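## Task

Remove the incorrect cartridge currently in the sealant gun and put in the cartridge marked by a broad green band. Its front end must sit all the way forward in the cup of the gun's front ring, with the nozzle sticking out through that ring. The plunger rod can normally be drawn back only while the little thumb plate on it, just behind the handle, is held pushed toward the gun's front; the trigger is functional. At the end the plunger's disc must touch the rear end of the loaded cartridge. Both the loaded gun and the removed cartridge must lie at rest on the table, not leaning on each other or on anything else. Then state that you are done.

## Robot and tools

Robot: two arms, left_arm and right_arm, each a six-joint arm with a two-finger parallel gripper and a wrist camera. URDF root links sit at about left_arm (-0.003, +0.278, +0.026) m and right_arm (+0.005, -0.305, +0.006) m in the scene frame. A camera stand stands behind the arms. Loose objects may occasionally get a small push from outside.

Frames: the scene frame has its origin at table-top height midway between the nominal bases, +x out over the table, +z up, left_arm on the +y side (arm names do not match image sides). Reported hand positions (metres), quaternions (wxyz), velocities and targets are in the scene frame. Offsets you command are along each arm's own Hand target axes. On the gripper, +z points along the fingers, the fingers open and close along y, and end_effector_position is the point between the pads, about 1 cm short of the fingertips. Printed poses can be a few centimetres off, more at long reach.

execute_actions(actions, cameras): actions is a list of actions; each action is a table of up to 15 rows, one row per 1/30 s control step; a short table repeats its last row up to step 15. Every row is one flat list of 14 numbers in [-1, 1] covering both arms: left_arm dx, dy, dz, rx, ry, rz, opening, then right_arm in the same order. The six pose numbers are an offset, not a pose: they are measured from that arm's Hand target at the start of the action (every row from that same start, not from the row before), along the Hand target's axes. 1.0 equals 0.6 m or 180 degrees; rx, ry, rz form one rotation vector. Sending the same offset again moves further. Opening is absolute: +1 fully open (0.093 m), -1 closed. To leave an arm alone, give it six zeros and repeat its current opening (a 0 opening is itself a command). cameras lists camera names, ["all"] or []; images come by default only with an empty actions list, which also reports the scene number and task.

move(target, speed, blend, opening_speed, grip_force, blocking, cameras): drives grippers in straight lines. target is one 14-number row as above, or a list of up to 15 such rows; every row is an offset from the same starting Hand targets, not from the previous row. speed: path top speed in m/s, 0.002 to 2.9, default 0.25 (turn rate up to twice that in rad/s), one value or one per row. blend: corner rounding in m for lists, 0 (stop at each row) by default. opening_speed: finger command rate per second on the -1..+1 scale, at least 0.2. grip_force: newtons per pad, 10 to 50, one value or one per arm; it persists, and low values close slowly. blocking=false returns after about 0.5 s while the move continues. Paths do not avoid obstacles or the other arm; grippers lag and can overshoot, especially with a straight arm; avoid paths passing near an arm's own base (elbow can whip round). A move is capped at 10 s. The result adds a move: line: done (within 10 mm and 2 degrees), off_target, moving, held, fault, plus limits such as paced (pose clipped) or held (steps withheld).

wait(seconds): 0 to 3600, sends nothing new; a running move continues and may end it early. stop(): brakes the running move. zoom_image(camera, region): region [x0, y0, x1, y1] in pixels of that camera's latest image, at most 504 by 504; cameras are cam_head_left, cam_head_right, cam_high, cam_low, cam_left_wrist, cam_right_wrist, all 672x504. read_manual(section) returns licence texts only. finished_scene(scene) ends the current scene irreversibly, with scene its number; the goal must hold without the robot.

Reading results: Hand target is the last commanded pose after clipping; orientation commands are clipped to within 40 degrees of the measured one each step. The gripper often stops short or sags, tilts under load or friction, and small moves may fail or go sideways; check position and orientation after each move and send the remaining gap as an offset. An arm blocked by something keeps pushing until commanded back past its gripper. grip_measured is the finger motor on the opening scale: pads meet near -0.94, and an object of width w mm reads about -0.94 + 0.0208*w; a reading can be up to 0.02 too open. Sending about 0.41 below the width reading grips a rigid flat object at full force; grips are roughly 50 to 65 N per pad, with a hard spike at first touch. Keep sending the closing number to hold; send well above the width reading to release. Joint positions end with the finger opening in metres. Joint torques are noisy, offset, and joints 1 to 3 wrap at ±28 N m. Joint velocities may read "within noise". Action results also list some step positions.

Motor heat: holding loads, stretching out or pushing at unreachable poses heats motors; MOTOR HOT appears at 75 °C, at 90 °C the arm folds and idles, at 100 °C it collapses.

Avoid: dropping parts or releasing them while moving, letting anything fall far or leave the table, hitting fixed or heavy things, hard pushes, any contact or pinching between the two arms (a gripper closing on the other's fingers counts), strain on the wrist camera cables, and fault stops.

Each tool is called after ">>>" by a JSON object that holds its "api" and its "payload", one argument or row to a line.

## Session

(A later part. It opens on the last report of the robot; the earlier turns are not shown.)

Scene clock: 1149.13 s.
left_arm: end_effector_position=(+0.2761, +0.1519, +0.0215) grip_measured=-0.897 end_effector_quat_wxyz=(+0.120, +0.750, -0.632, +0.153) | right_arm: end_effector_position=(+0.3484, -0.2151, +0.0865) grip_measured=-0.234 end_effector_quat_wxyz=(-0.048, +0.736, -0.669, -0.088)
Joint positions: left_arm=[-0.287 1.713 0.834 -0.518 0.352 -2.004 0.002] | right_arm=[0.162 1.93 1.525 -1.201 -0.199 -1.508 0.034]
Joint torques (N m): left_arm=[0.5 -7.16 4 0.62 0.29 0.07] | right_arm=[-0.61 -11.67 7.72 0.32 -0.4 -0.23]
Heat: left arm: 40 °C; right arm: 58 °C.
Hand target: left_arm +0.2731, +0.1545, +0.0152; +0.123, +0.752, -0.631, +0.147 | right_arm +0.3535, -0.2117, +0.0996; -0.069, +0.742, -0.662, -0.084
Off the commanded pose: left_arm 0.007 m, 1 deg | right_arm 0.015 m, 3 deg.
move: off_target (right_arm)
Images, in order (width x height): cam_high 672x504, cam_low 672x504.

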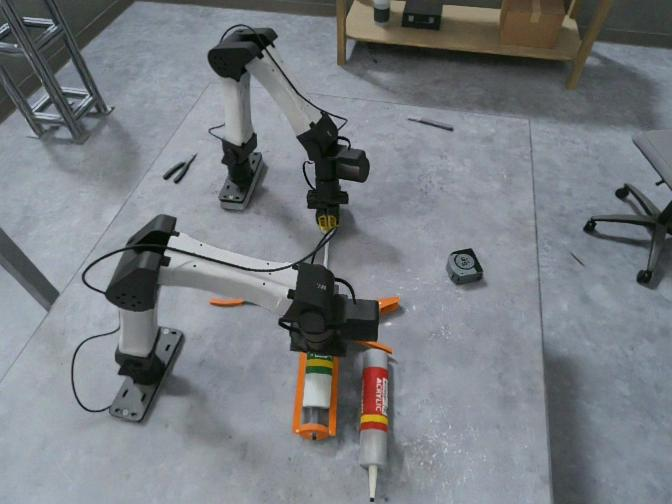

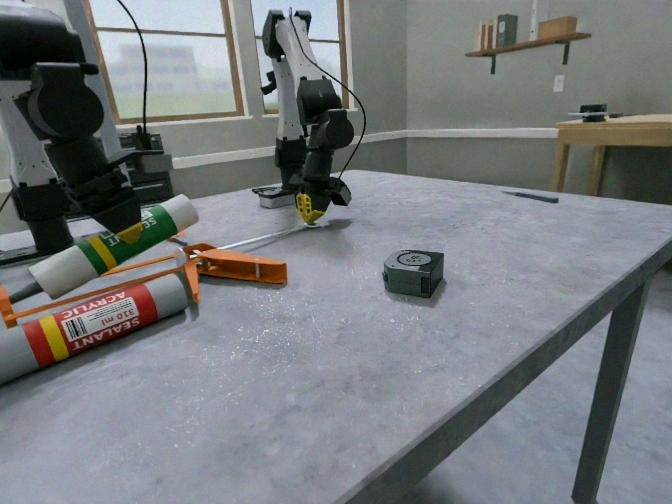

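>>> {"api": "move", "payload": {
  "target": [0,0,0,0,0,0,-0.9,0.033,0.001,0.014,0,0,0,-0.45],
  "speed": 0.06,
  "cameras": ["cam_low","cam_high"]
}}

>>> {"api": "zoom_image", "payload": {
  "camera": "cam_low",
  "region": [0, 190, 240, 350]
}}

>>> {"api": "zoom_image", "payload": {
  "camera": "cam_high",
  "region": [280, 380, 350, 450]
}}

Scene clock: 1159.90 s.
left_arm: end_effector_position=(+0.2761, +0.1519, +0.0215) grip_measured=-0.897 end_effector_quat_wxyz=(+0.120, +0.750, -0.632, +0.153) | right_arm: end_effector_position=(+0.3497, -0.2316, +0.0819) grip_measured=-0.234 end_effector_quat_wxyz=(-0.050, +0.737, -0.669, -0.089)
Joint positions: left_arm=[-0.287 1.713 0.834 -0.518 0.352 -2.004 0.002] | right_arm=[0.115 1.93 1.506 -1.189 -0.199 -1.557 0.034]
Joint torques (N m): left_arm=[0.51 -7.15 3.96 0.62 0.29 0.07] | right_arm=[-0.81 -11.14 5.89 0.61 -0.41 -0.2]
Heat: left arm: 40 °C; right arm: 57 °C.
Hand target: left_arm +0.2731, +0.1545, +0.0152; +0.123, +0.752, -0.631, +0.147 | right_arm +0.3549, -0.2293, +0.0872; -0.069, +0.742, -0.662, -0.084
Off the commanded pose: left_arm 0.007 m, 1 deg | right_arm 0.008 m, 2 deg.
move: done
Images, in order (width x height): cam_high 672x504, cam_low 672x504.

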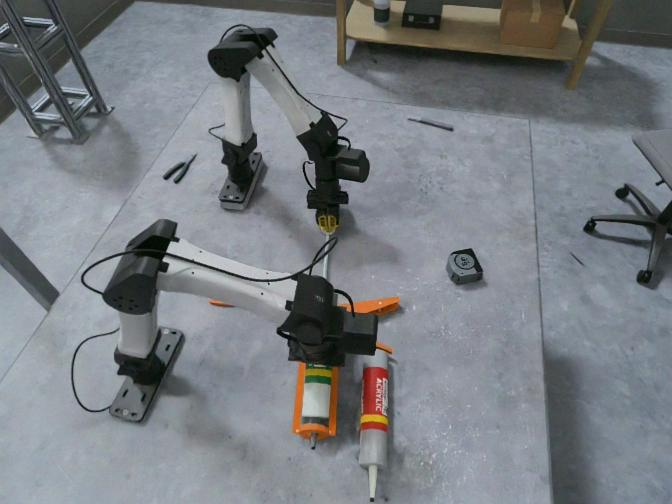

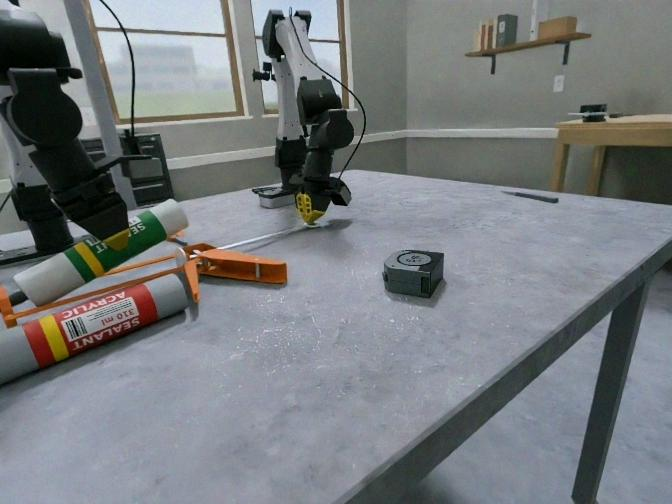

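Scaled by 2.100 from the camera's image (finer frame: 960x720).

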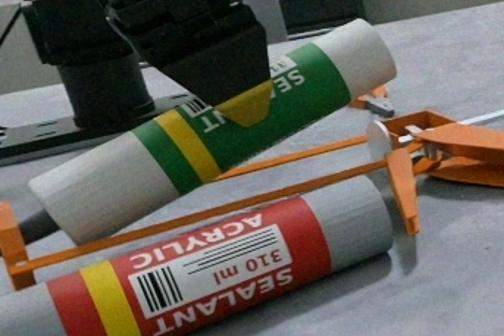

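Scaled by 7.200 from the camera's image (finer frame: 960x720).

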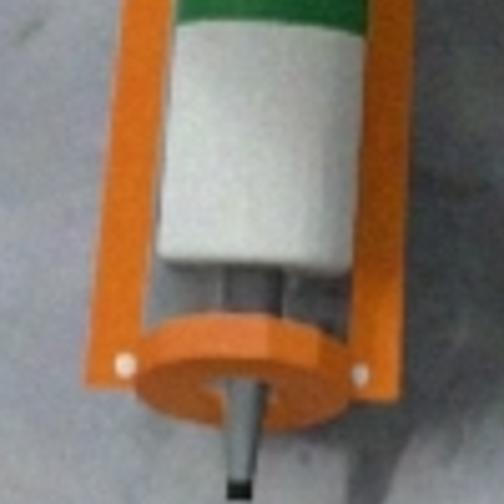

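>>> {"api": "move", "payload": {
  "target": [0,0,0,0,0,0,-0.9,0.033,0.001,0.016,0,0,0,-0.45],
  "speed": 0.06,
  "cameras": ["cam_low","cam_high"]
}}

>>> {"api": "zoom_image", "payload": {
  "camera": "cam_low",
  "region": [0, 190, 240, 350]
}}

>>> {"api": "zoom_image", "payload": {
  "camera": "cam_high",
  "region": [280, 380, 350, 450]
}}

Scene clock: 1167.10 s.
left_arm: end_effector_position=(+0.2761, +0.1519, +0.0215) grip_measured=-0.897 end_effector_quat_wxyz=(+0.120, +0.750, -0.632, +0.153) | right_arm: end_effector_position=(+0.3517, -0.2472, +0.0712) grip_measured=-0.234 end_effector_quat_wxyz=(-0.055, +0.739, -0.666, -0.087)
Joint positions: left_arm=[-0.287 1.713 0.834 -0.518 0.352 -2.004 0.002] | right_arm=[0.069 1.935 1.47 -1.148 -0.201 -1.61 0.034]
Joint torques (N m): left_arm=[0.5 -7.12 3.96 0.63 0.29 0.07] | right_arm=[-1.13 -10.18 5.81 0.55 -0.39 -0.23]
Heat: left arm: 40 °C; right arm: 55 °C.
Hand target: left_arm +0.2731, +0.1545, +0.0152; +0.123, +0.752, -0.631, +0.147 | right_arm +0.3561, -0.2465, +0.0735; -0.069, +0.742, -0.662, -0.084
Off the commanded pose: left_arm 0.007 m, 1 deg | right_arm 0.005 m, 2 deg.
move: done
Images, in order (width x height): cam_high 672x504, cam_low 672x504.

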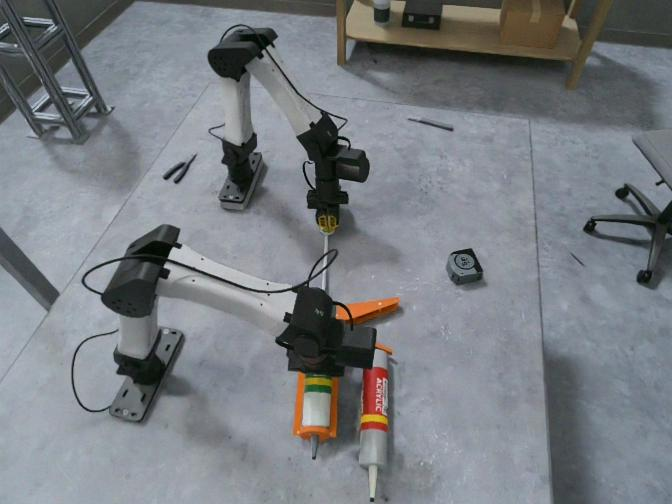

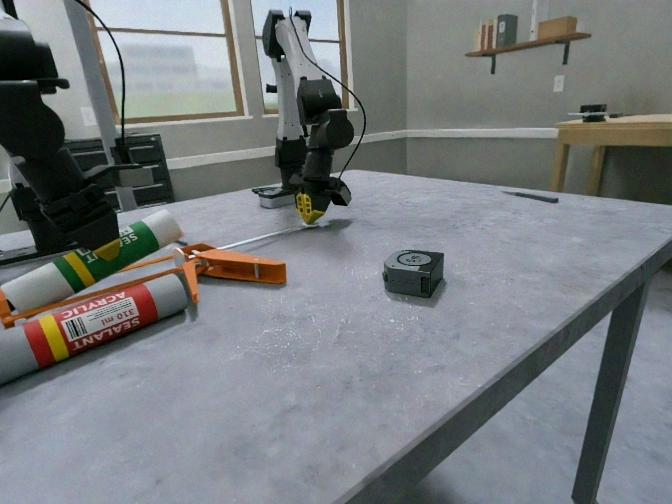

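Scaled by 2.100 from the camera's image (finer frame: 960x720).

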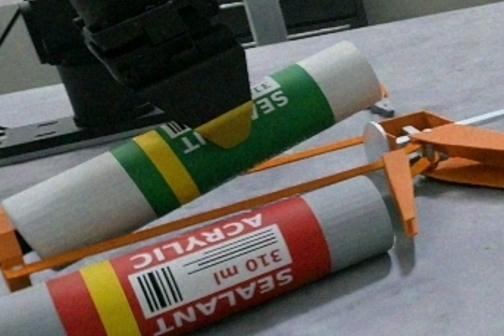

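Scaled by 7.200 from the camera's image (finer frame: 960x720).

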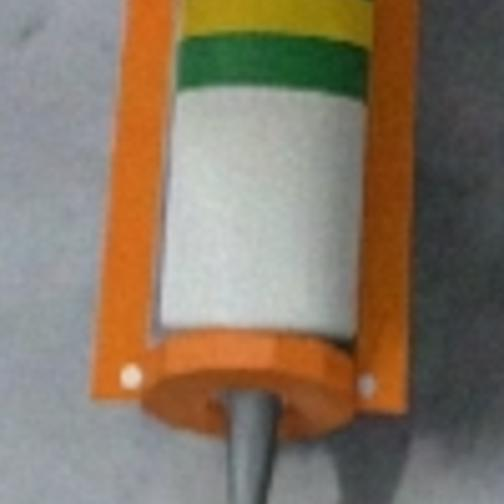

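>>> {"api": "move", "payload": {
  "target": [0,0,0,0,0,0,-0.9,0.02,0.001,0.01,0,0.01,0,-0.45],
  "speed": 0.06,
  "cameras": ["cam_low","cam_high"]
}}

>>> {"api": "zoom_image", "payload": {
  "camera": "cam_low",
  "region": [0, 190, 240, 350]
}}

>>> {"api": "zoom_image", "payload": {
  "camera": "cam_high",
  "region": [280, 380, 350, 450]
}}

Scene clock: 1177.30 s.
left_arm: end_effector_position=(+0.2763, +0.1518, +0.0215) grip_measured=-0.897 end_effector_quat_wxyz=(+0.120, +0.750, -0.632, +0.154) | right_arm: end_effector_position=(+0.3531, -0.2571, +0.0635) grip_measured=-0.234 end_effector_quat_wxyz=(-0.047, +0.741, -0.666, -0.075)
Joint positions: left_arm=[-0.287 1.713 0.834 -0.517 0.353 -2.004 0.002] | right_arm=[0.054 1.939 1.448 -1.118 -0.173 -1.626 0.034]
Joint torques (N m): left_arm=[0.46 -7.15 4 0.61 0.28 0.08] | right_arm=[-1.05 -10.06 5.74 0.55 -0.34 -0.16]
Heat: left arm: 40 °C; right arm: 54 °C.
Hand target: left_arm +0.2731, +0.1544, +0.0152; +0.123, +0.751, -0.631, +0.147 | right_arm +0.3566, -0.2569, +0.0651; -0.059, +0.743, -0.663, -0.072
Off the commanded pose: left_arm 0.008 m, 1 deg | right_arm 0.004 m, 1 deg.
move: done
Images, in order (width x height): cam_high 672x504, cam_low 672x504.

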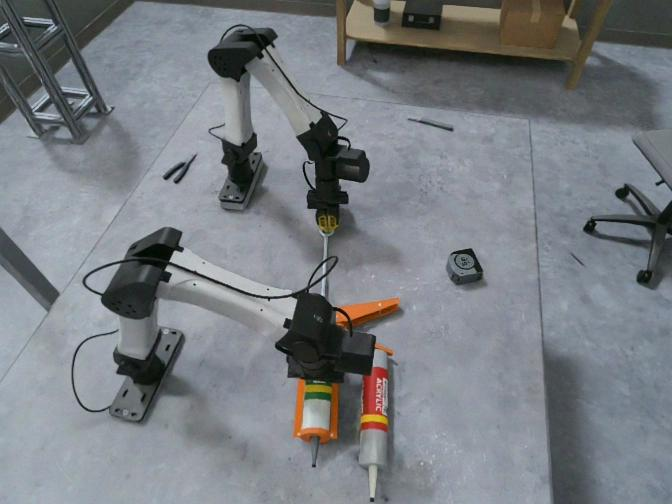

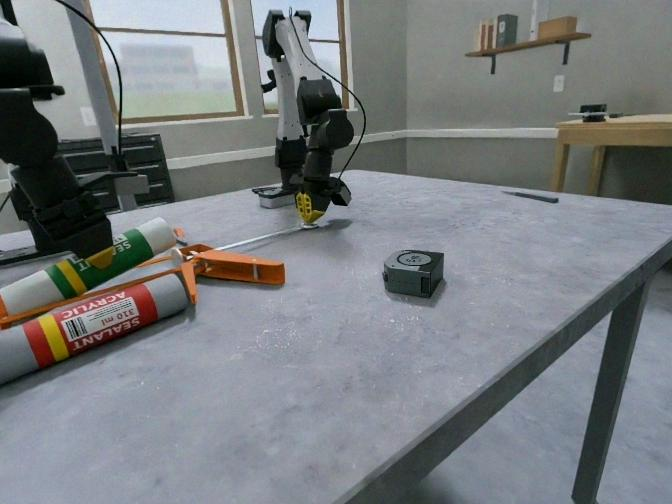

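Scaled by 2.100 from the camera's image (finer frame: 960x720).

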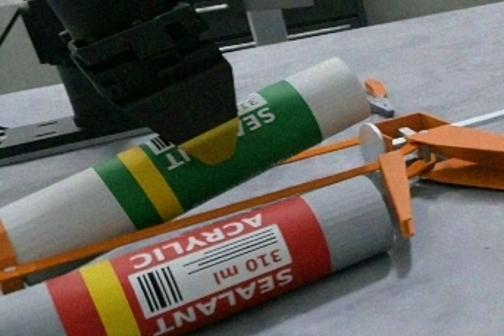

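Scaled by 7.200 from the camera's image (finer frame: 960x720).

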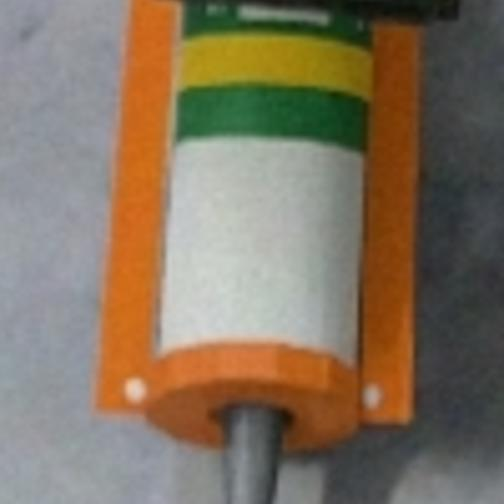

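>>> {"api": "move", "payload": {
  "target": [
    [0,0,0,0,0,0,-0.9,0.004,0,0.026,0,0.028,0,-0.45],
    [0,0,0,0,0,0,-0.9,0.003,0,0.05,0,0.053,0,-0.45]
  ],
  "speed": 0.06,
  "cameras": ["cam_low","cam_high","cam_right_wrist"]
}}

>>> {"api": "zoom_image", "payload": {
  "camera": "cam_low",
  "region": [0, 190, 240, 350]
}}

>>> {"api": "zoom_image", "payload": {
  "camera": "cam_high",
  "region": [280, 360, 370, 450]
}}

Scene clock: 1186.30 s.
left_arm: end_effector_position=(+0.2763, +0.1518, +0.0215) grip_measured=-0.897 end_effector_quat_wxyz=(+0.120, +0.750, -0.632, +0.154) | right_arm: end_effector_position=(+0.3514, -0.2542, +0.0353) grip_measured=-0.233 end_effector_quat_wxyz=(+0.003, +0.748, -0.663, -0.019)
Joint positions: left_arm=[-0.287 1.713 0.834 -0.517 0.353 -2.004 0.002] | right_arm=[0.134 1.96 1.37 -1.011 -0.024 -1.557 0.034]
Joint torques (N m): left_arm=[0.55 -7.12 3.96 0.62 0.28 0.07] | right_arm=[-0.21 -10.09 5.45 0.65 -0.09 0.1]
Heat: left arm: 40 °C; right arm: 52 °C.
Hand target: left_arm +0.2731, +0.1544, +0.0152; +0.123, +0.751, -0.631, +0.147 | right_arm +0.3558, -0.2531, +0.0352; -0.003, +0.746, -0.665, -0.011
Off the commanded pose: left_arm 0.008 m, 1 deg | right_arm 0.005 m, 1 deg.
move: done
Images, in order (width x height): cam_high 672x504, cam_low 672x504, cam_right_wrist 672x504.

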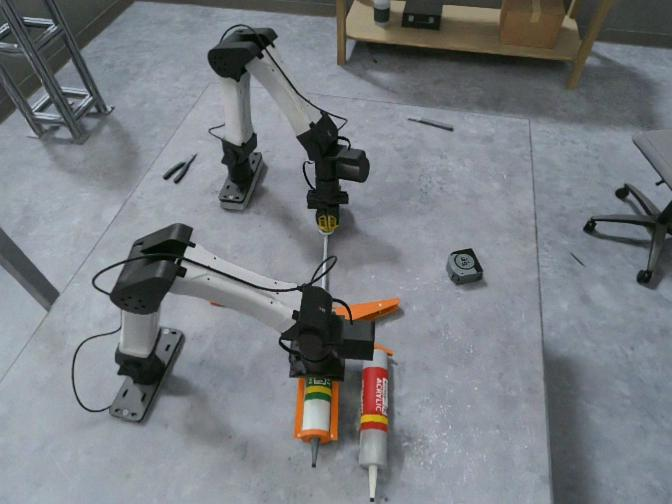

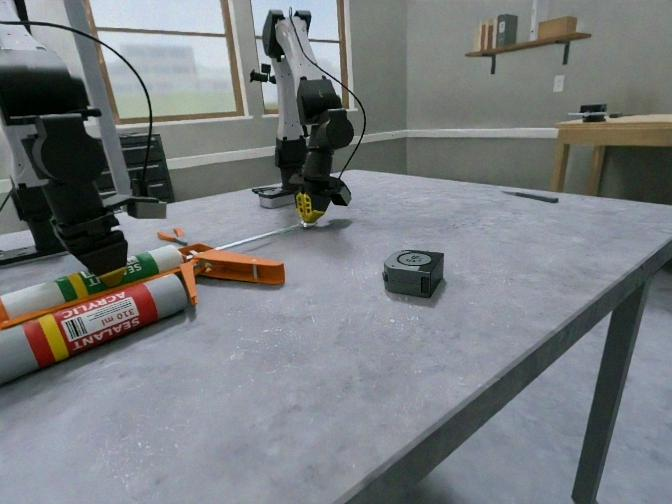

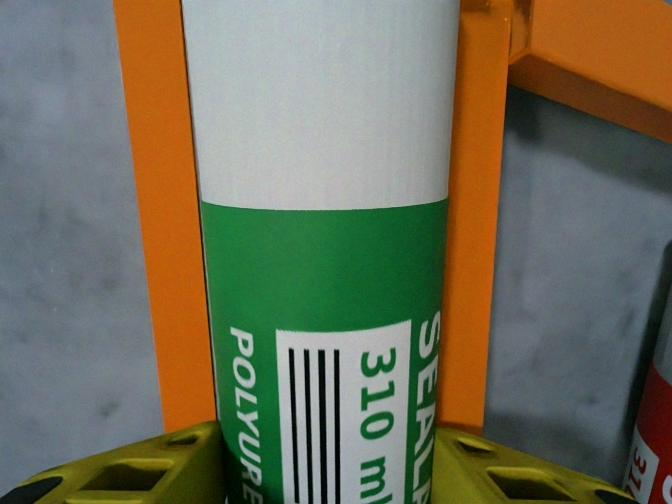

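Scaled by 2.100 from the camera's image (finer frame: 960x720).

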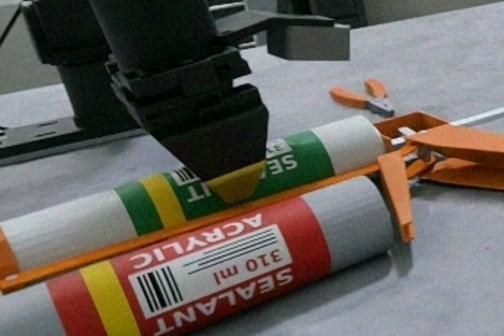

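Scaled by 5.600 from the camera's image (finer frame: 960x720).

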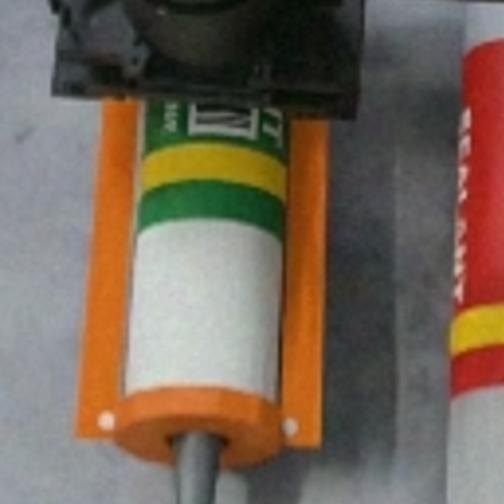

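>>> {"api": "move", "payload": {
  "target": [0.046,0.002,0.019,0,0,0,-1,0,0,0,0,0,0,-0.45],
  "speed": 0.05,
  "cameras": ["cam_left_wrist","cam_right_wrist","cam_high"]
}}

Scene clock: 1198.77 s.
left_arm: end_effector_position=(+0.2735, +0.1366, +0.0177) grip_measured=-0.980 end_effector_quat_wxyz=(+0.114, +0.753, -0.632, +0.141) | right_arm: end_effector_position=(+0.3531, -0.2575, +0.0352) grip_measured=-0.233 end_effector_quat_wxyz=(+0.008, +0.748, -0.663, -0.009)
Joint positions: left_arm=[-0.356 1.731 0.846 -0.505 0.319 -2.075 0] | right_arm=[0.134 1.96 1.37 -1.005 -0.003 -1.557 0.034]
Joint torques (N m): left_arm=[-1.57 -5.68 6.22 0.75 0.48 -0.14] | right_arm=[-0.18 -10.21 5.52 0.62 -0.27 0.07]
Heat: left arm: 40 °C; right arm: 49 °C.
Hand target: left_arm +0.2771, +0.1248, +0.0150; +0.123, +0.752, -0.631, +0.146 | right_arm +0.3558, -0.2531, +0.0352; -0.003, +0.746, -0.665, -0.011
Off the commanded pose: left_arm 0.013 m, 1 deg | right_arm 0.005 m, 1 deg.
joint sent to its limit (left arm) — joint 6 (wrist roll), lower limit. The joint targets still meet the commanded pose.
move: off_target (left_arm)
Images, in order (width x height): cam_high 672x504, cam_left_wrist 672x504, cam_right_wrist 672x504.

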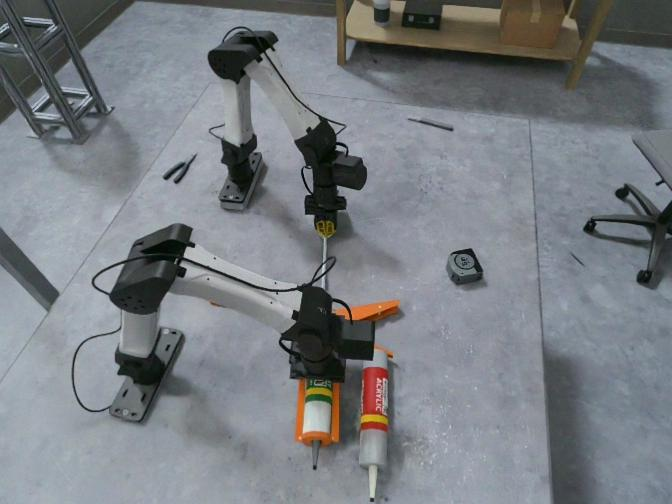

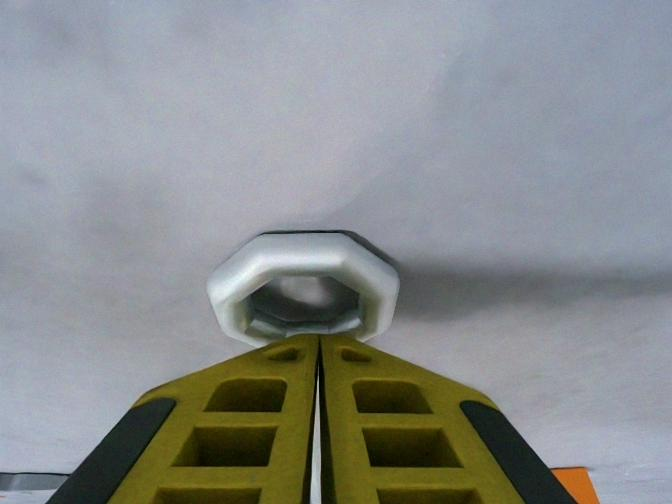

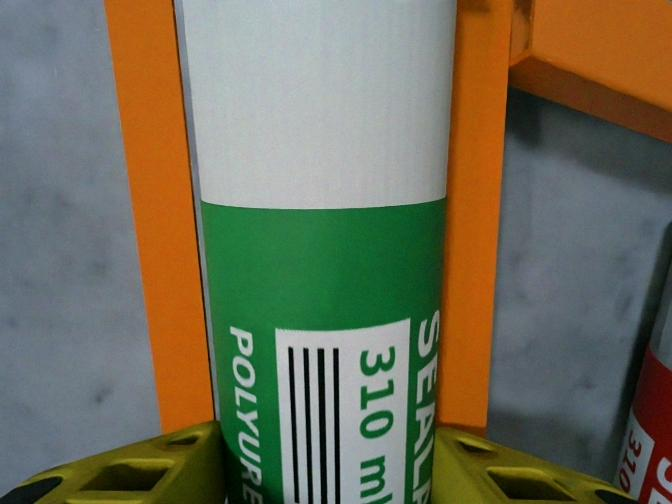

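>>> {"api": "move", "payload": {
  "target": [
    [0,0,0,0,0,0,-1,0,0,0,0,0,0,0.0],
    [0,0,0,0,0,0,-1,0,0,0,0,0,0,0.35],
    [0,0,0,0,0,0,-1,0,0,-0.1,0,0,0,0.35],
    [0,0,0,0,0,0,-1,-0.12,0,-0.17,0,0,0,0.35]
  ],
  "speed": 0.15,
  "opening_speed": 0.6,
  "cameras": ["cam_right_wrist","cam_high","cam_low","cam_head_left"]
}}

>>> {"api": "zoom_image", "payload": {
  "camera": "cam_low",
  "region": [0, 190, 240, 350]
}}

>>> {"api": "zoom_image", "payload": {
  "camera": "cam_high",
  "region": [280, 270, 420, 480]
}}

Scene clock: 1211.87 s.
left_arm: end_effector_position=(+0.2732, +0.1359, +0.0177) grip_measured=-0.980 end_effector_quat_wxyz=(+0.114, +0.753, -0.633, +0.141) | right_arm: end_effector_position=(+0.3463, -0.1855, +0.1348) grip_measured=+0.349 end_effector_quat_wxyz=(+0.000, +0.750, -0.661, -0.008)
Joint positions: left_arm=[-0.358 1.731 0.846 -0.505 0.319 -2.075 0] | right_arm=[0.33 1.924 1.724 -1.378 -0.013 -1.367 0.062]
Joint torques (N m): left_arm=[-1.37 -5.65 6.22 0.75 0.47 -0.12] | right_arm=[-0.65 -8.9 8.06 0.33 -0.19 0.11]
Heat: left arm: 38 °C; right arm: 48 °C.
Hand target: left_arm +0.2771, +0.1248, +0.0150; +0.123, +0.751, -0.631, +0.147 | right_arm +0.3488, -0.1835, +0.1386; -0.003, +0.747, -0.665, -0.011
Off the commanded pose: left_arm 0.012 m, 1 deg | right_arm 0.005 m, 1 deg.
joint sent to its limit (left arm) — joint 6 (wrist roll), lower limit. The joint targets still meet the commanded pose.
move: done
Images, in order (width x height): cam_head_left 672x504, cam_high 672x504, cam_low 672x504, cam_right_wrist 672x504.

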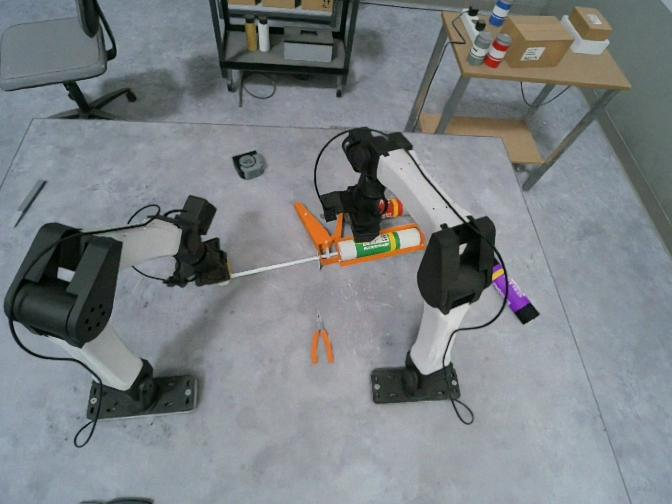

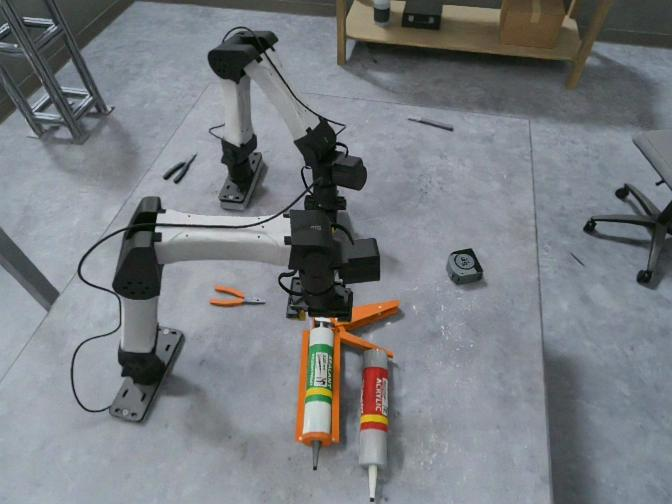

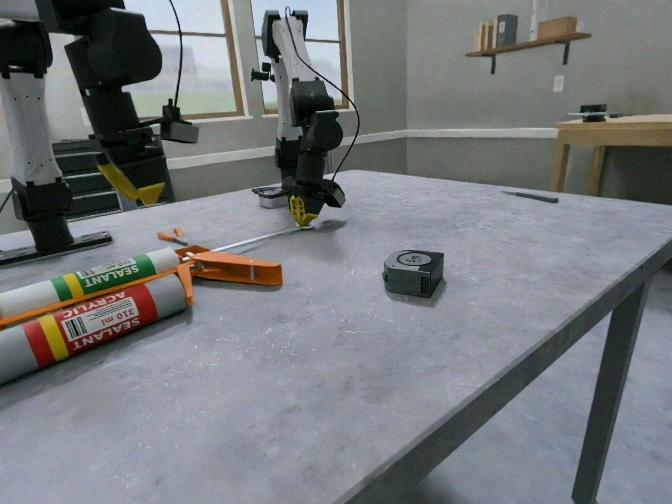

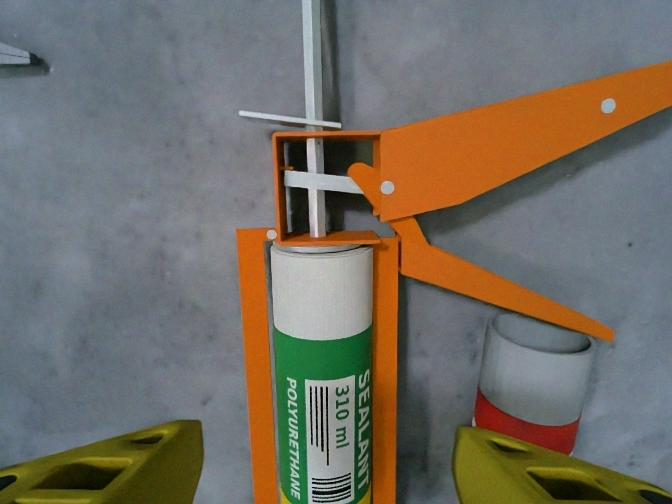

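Scaled by 2.100 from the camera's image (finer frame: 960x720).

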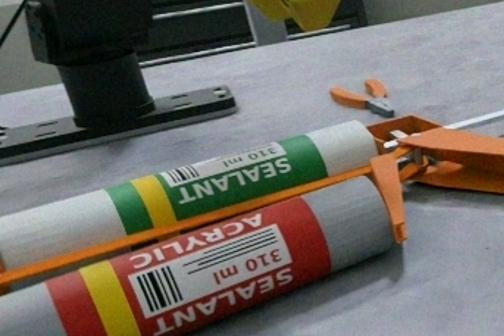

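Scaled by 2.400 from the camera's image (finer frame: 960x720).

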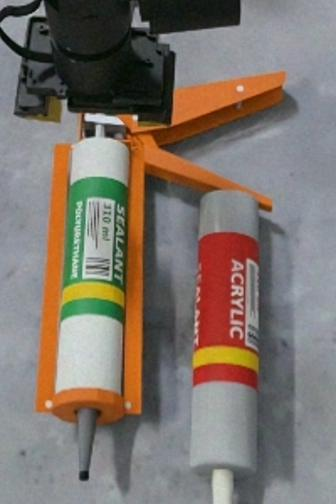

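>>> {"api": "zoom_image", "payload": {
  "camera": "cam_right_wrist",
  "region": [220, 100, 420, 300]
}}

Scaled by 2.520 from the camera's image (finer frame: 960x720).

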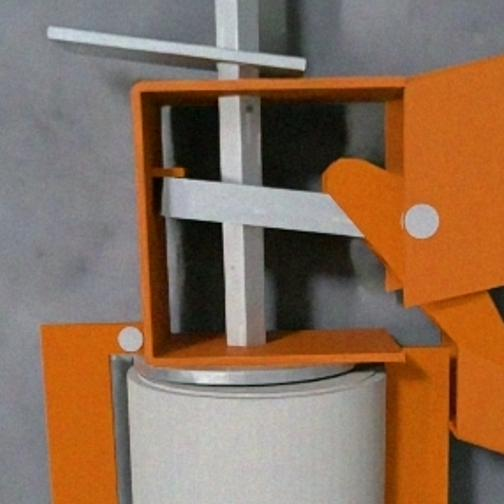

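>>> {"api": "move", "payload": {
  "target": [0,0,0,0,0,0,-1,0.185,-0.168,0.03,0,0,0,0.5],
  "cameras": ["cam_right_wrist","cam_low"]
}}

Scene clock: 1233.07 s.
left_arm: end_effector_position=(+0.2732, +0.1359, +0.0177) grip_measured=-0.980 end_effector_quat_wxyz=(+0.114, +0.753, -0.633, +0.141) | right_arm: end_effector_position=(+0.4602, -0.2853, +0.1157) grip_measured=+0.499 end_effector_quat_wxyz=(-0.002, +0.740, -0.672, -0.008)
Joint positions: left_arm=[-0.358 1.731 0.846 -0.505 0.319 -2.075 0] | right_arm=[0.037 2.384 2.373 -1.567 -0.015 -1.63 0.069]
Joint torques (N m): left_arm=[-1.4 -5.63 6.19 0.74 0.47 -0.12] | right_arm=[0.06 -12.12 7.97 0.33 -0.17 -0.17]
Heat: left arm: 37 °C; right arm: 48 °C.
Hand target: left_arm +0.2771, +0.1248, +0.0150; +0.123, +0.751, -0.631, +0.147 | right_arm +0.4614, -0.2820, +0.1174; -0.003, +0.746, -0.665, -0.010
Off the commanded pose: left_arm 0.012 m, 1 deg | right_arm 0.004 m, 1 deg.
joint sent to its limit (left arm) — joint 6 (wrist roll), lower limit. The joint targets still meet the commanded pose.
joint sent to its limit (right arm) — joint 4 (wrist pitch), lower limit. The joint targets still meet the commanded pose.
move: done
Images, in order (width x height): cam_low 672x504, cam_right_wrist 672x504.

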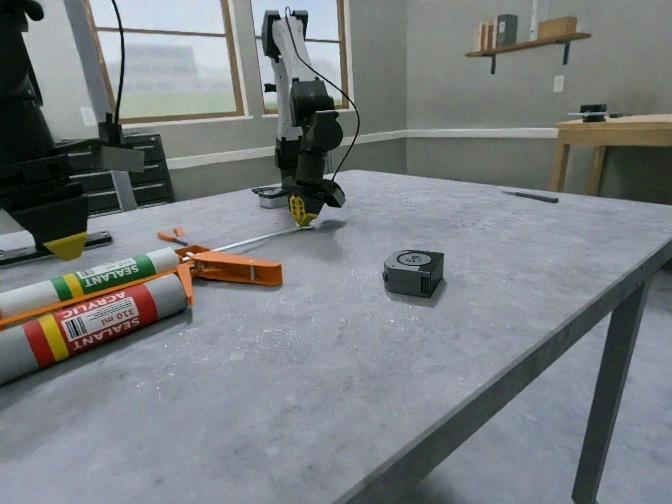

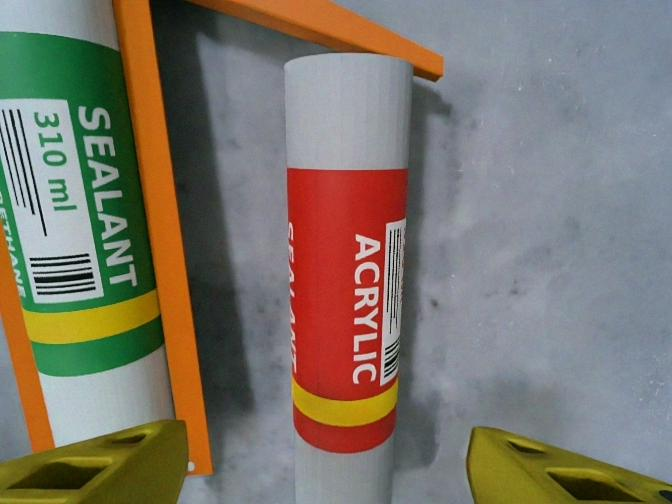

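>>> {"api": "move", "payload": {
  "target": [0,0,0,0,0,0,-1,0,0.008,0.095,0,0,0,0.38],
  "cameras": ["cam_right_wrist"]
}}

Scene clock: 1240.00 s.
left_arm: end_effector_position=(+0.2732, +0.1359, +0.0177) grip_measured=-0.980 end_effector_quat_wxyz=(+0.114, +0.753, -0.633, +0.141) | right_arm: end_effector_position=(+0.4545, -0.2854, +0.0557) grip_measured=+0.381 end_effector_quat_wxyz=(+0.005, +0.741, -0.672, -0.017)
Joint positions: left_arm=[-0.358 1.731 0.846 -0.505 0.319 -2.075 0] | right_arm=[0.037 2.349 2.071 -1.324 -0.016 -1.631 0.064]
Joint torques (N m): left_arm=[-1.36 -5.68 6.17 0.75 0.46 -0.14] | right_arm=[0.18 -14.99 5.04 0.64 -0.12 -0.13]
Heat: left arm: 37 °C; right arm: 49 °C.
Hand target: left_arm +0.2771, +0.1248, +0.0150; +0.123, +0.751, -0.631, +0.147 | right_arm +0.4560, -0.2814, +0.0606; -0.003, +0.746, -0.665, -0.010
Off the commanded pose: left_arm 0.012 m, 1 deg | right_arm 0.006 m, 2 deg.
joint sent to its limit (left arm) — joint 6 (wrist roll), lower limit. The joint targets still meet the commanded pose.
move: done

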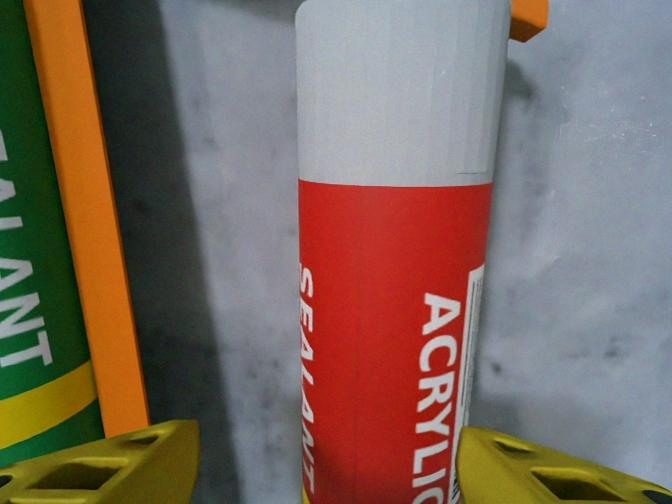

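>>> {"api": "move", "payload": {
  "target": [
    [0,0,0,0,0,0,-1,0,-0.016,0,0,0,0,0.38],
    [0,0,0,0,0,0,-1,0,-0.016,0.042,0,0,0,0.38],
    [0,0,0,0,0,0,-1,0,-0.016,0.042,0,0,0,-0.4],
    [0,0,0,0,0,0,-1,0.01,-0.02,-0.03,0,0,0,-0.4],
    [0,0,0,0,0,0,-1,0.1,-0.02,-0.03,0,0,0,-0.4]
  ],
  "speed": 0.12,
  "cameras": ["cam_right_wrist","cam_low","cam_high"]
}}

Scene clock: 1248.63 s.
left_arm: end_effector_position=(+0.2732, +0.1359, +0.0177) grip_measured=-0.980 end_effector_quat_wxyz=(+0.114, +0.753, -0.633, +0.141) | right_arm: end_effector_position=(+0.4678, -0.3430, +0.0607) grip_measured=-0.349 end_effector_quat_wxyz=(+0.011, +0.740, -0.672, -0.024)
Joint positions: left_arm=[-0.358 1.731 0.846 -0.505 0.319 -2.075 0] | right_arm=[-0.087 2.459 2.285 -1.447 -0.012 -1.754 0.028]
Joint torques (N m): left_arm=[-1.39 -5.64 6.19 0.75 0.48 -0.13] | right_arm=[0.03 -14.83 9.58 0.18 -0.14 -0.17]
Heat: left arm: 37 °C; right arm: 51 °C.
Hand target: left_arm +0.2771, +0.1248, +0.0150; +0.123, +0.751, -0.631, +0.147 | right_arm +0.4750, -0.3400, +0.0772; -0.003, +0.746, -0.665, -0.010
Off the commanded pose: left_arm 0.012 m, 1 deg | right_arm 0.018 m, 2 deg.
joint sent to its limit (left arm) — joint 6 (wrist roll), lower limit. The joint targets still meet the commanded pose.
move: off_target (right_arm)
Images, in order (width x height): cam_high 672x504, cam_low 672x504, cam_right_wrist 672x504.

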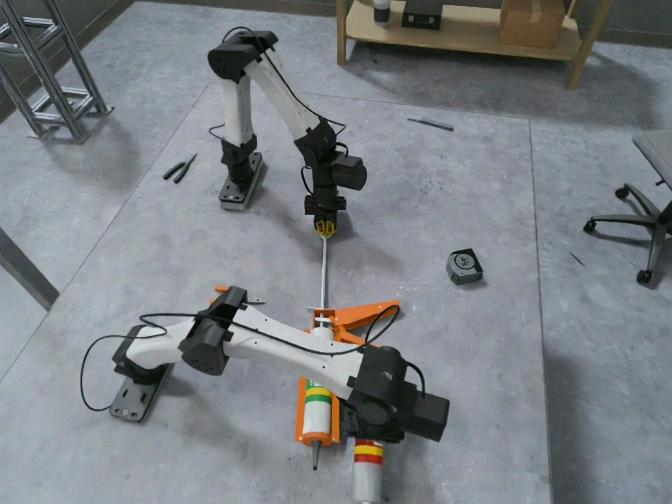

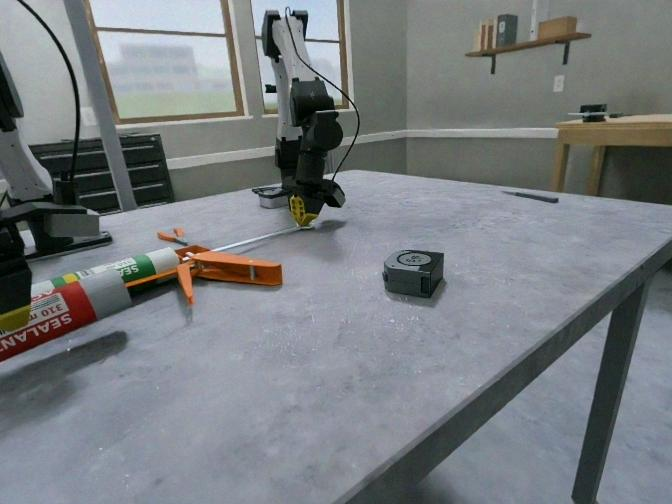

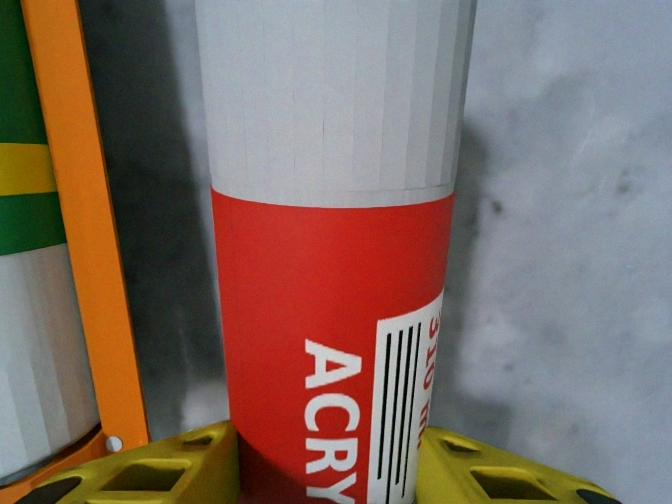

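>>> {"api": "move", "payload": {
  "target": [
    [0,0,0,0,0,0,-1,0.02,-0.01,0.048,0,0,0,-0.4],
    [0,0,0,0,0,0,-1,0.02,-0.01,0.06,0,0,0,-0.1],
    [0,0,0,0,0,0,-1,0.02,-0.01,0.06,0,0,0,0.4],
    [0,0,0,0,0,0,-1,0.02,-0.01,-0.1,0,0,0,0.4]
  ],
  "speed": 0.1,
  "opening_speed": 0.8,
  "cameras": ["cam_right_wrist","cam_low","cam_high"]
}}

Scene clock: 1258.93 s.
left_arm: end_effector_position=(+0.2732, +0.1359, +0.0177) grip_measured=-0.980 end_effector_quat_wxyz=(+0.114, +0.753, -0.633, +0.141) | right_arm: end_effector_position=(+0.4833, -0.3498, +0.1183) grip_measured=+0.399 end_effector_quat_wxyz=(-0.023, +0.744, -0.668, +0.020)
Joint positions: left_arm=[-0.358 1.731 0.846 -0.505 0.319 -2.075 0] | right_arm=[-0.098 2.457 2.514 -1.567 -0.013 -1.777 0.064]
Joint torques (N m): left_arm=[-1.4 -5.64 6.22 0.74 0.47 -0.13] | right_arm=[-1.2 -16.65 7.2 0.39 -0.16 -0.18]
Heat: left arm: 37 °C; right arm: 51 °C.
Hand target: left_arm +0.2771, +0.1248, +0.0150; +0.123, +0.751, -0.631, +0.147 | right_arm +0.4831, -0.3523, +0.1369; -0.003, +0.746, -0.665, -0.010
Off the commanded pose: left_arm 0.012 m, 1 deg | right_arm 0.019 m, 4 deg.
joint sent to its limit (left arm) — joint 6 (wrist roll), lower limit. The joint targets still meet the commanded pose.
joint sent to its limit (right arm) — joint 4 (wrist pitch), lower limit. The joint targets are off in orientation, not in position.
move: off_target (right_arm); target 2's new opening was sent with right_arm's hand 0.009 m and 3 deg from that target; target 3's new opening was sent with right_arm's hand 0.009 m and 3 deg from that target
Images, in order (width x height): cam_high 672x504, cam_low 672x504, cam_right_wrist 672x504.

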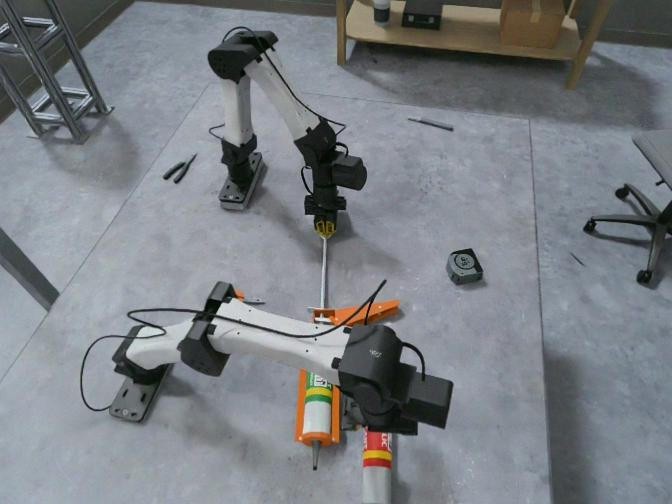

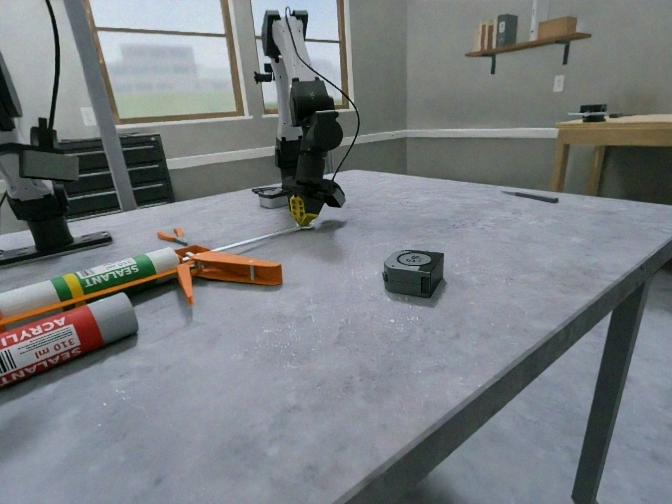

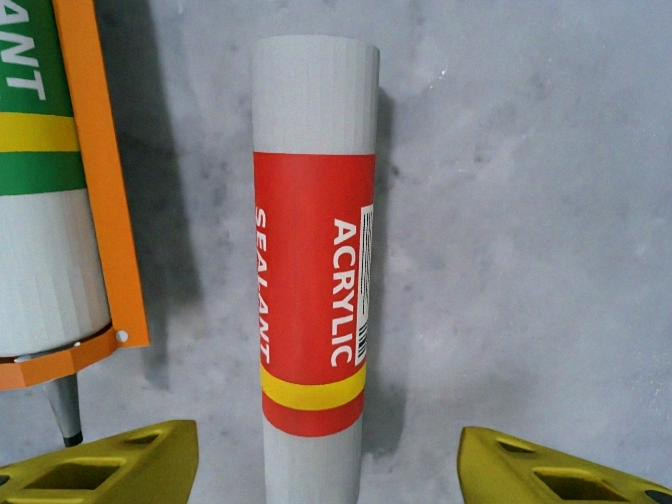

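>>> {"api": "zoom_image", "payload": {
  "camera": "cam_right_wrist",
  "region": [0, 260, 160, 460]
}}

Scaled by 2.520 from the camera's image (finer frame: 960x720).

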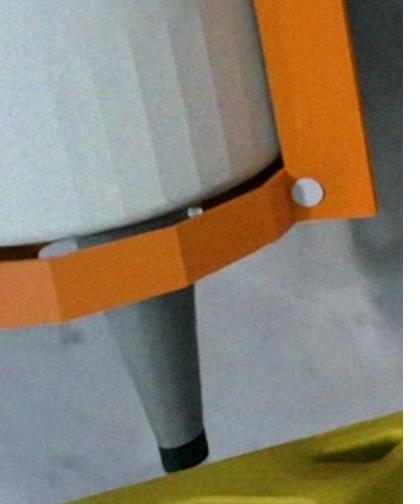

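>>> {"api": "move", "payload": {
  "target": [0.03,0.002,0.012,0,0,0.04,-1,-0.12,0.05,0,0,0,0,0.4],
  "speed": 0.05,
  "cameras": ["cam_right_wrist","cam_left_wrist","cam_high"]
}}

>>> {"api": "zoom_image", "payload": {
  "camera": "cam_high",
  "region": [280, 270, 420, 480]
}}

Scene clock: 1274.03 s.
left_arm: end_effector_position=(+0.2717, +0.1160, +0.0178) grip_measured=-0.980 end_effector_quat_wxyz=(+0.111, +0.722, -0.668, +0.142) | right_arm: end_effector_position=(+0.4505, -0.2868, +0.1253) grip_measured=+0.399 end_effector_quat_wxyz=(-0.001, +0.749, -0.663, -0.008)
Joint positions: left_arm=[-0.424 1.752 0.871 -0.499 0.312 -2.048 0] | right_arm=[0.036 2.335 2.324 -1.57 -0.013 -1.657 0.064]
Joint torques (N m): left_arm=[-1.28 -6.01 6.27 0.89 0.37 0.11] | right_arm=[-0.14 -16.57 4.71 0.34 -0.18 0.14]
Heat: left arm: 37 °C; right arm: 58 °C.
Hand target: left_arm +0.2792, +0.1055, +0.0151; +0.113, +0.710, -0.677, +0.154 | right_arm +0.4450, -0.2843, +0.1387; -0.003, +0.746, -0.665, -0.010
Off the commanded pose: left_arm 0.013 m, 2 deg | right_arm 0.015 m, 1 deg.
joint sent to its limit (right arm) — joint 4 (wrist pitch), lower limit. The joint targets still meet the commanded pose.
move: off_target (left_arm, right_arm)
Images, in order (width x height): cam_high 672x504, cam_left_wrist 672x504, cam_right_wrist 672x504.

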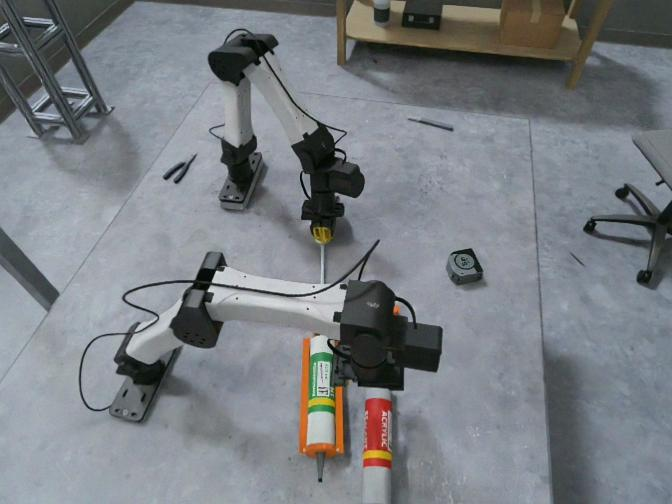

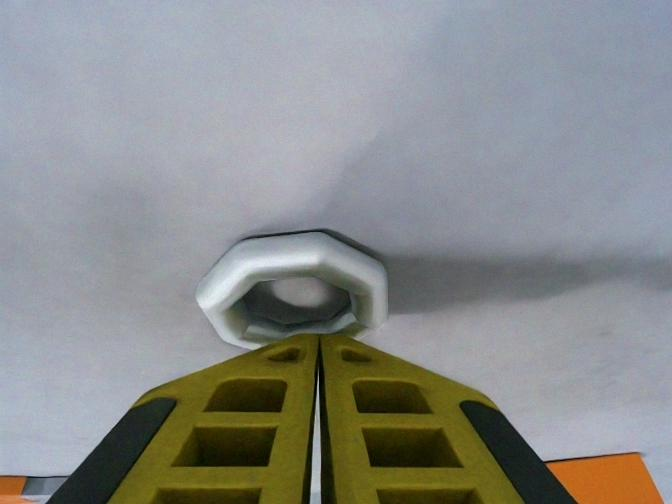

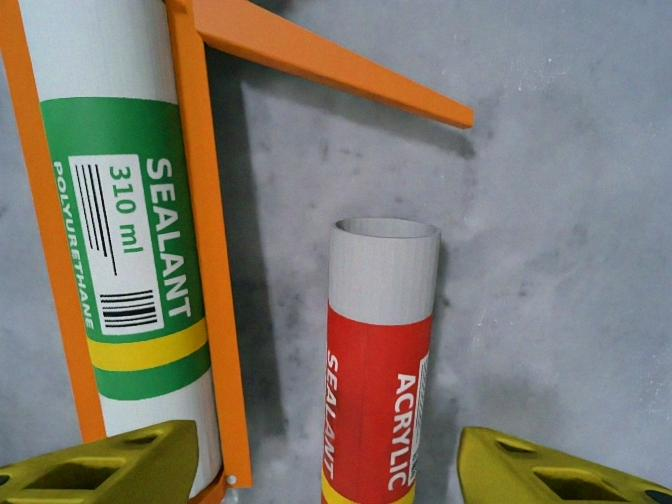

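Scaled by 2.400 from the camera's image (finer frame: 960x720).

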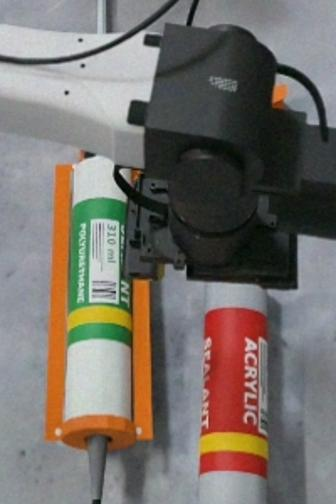

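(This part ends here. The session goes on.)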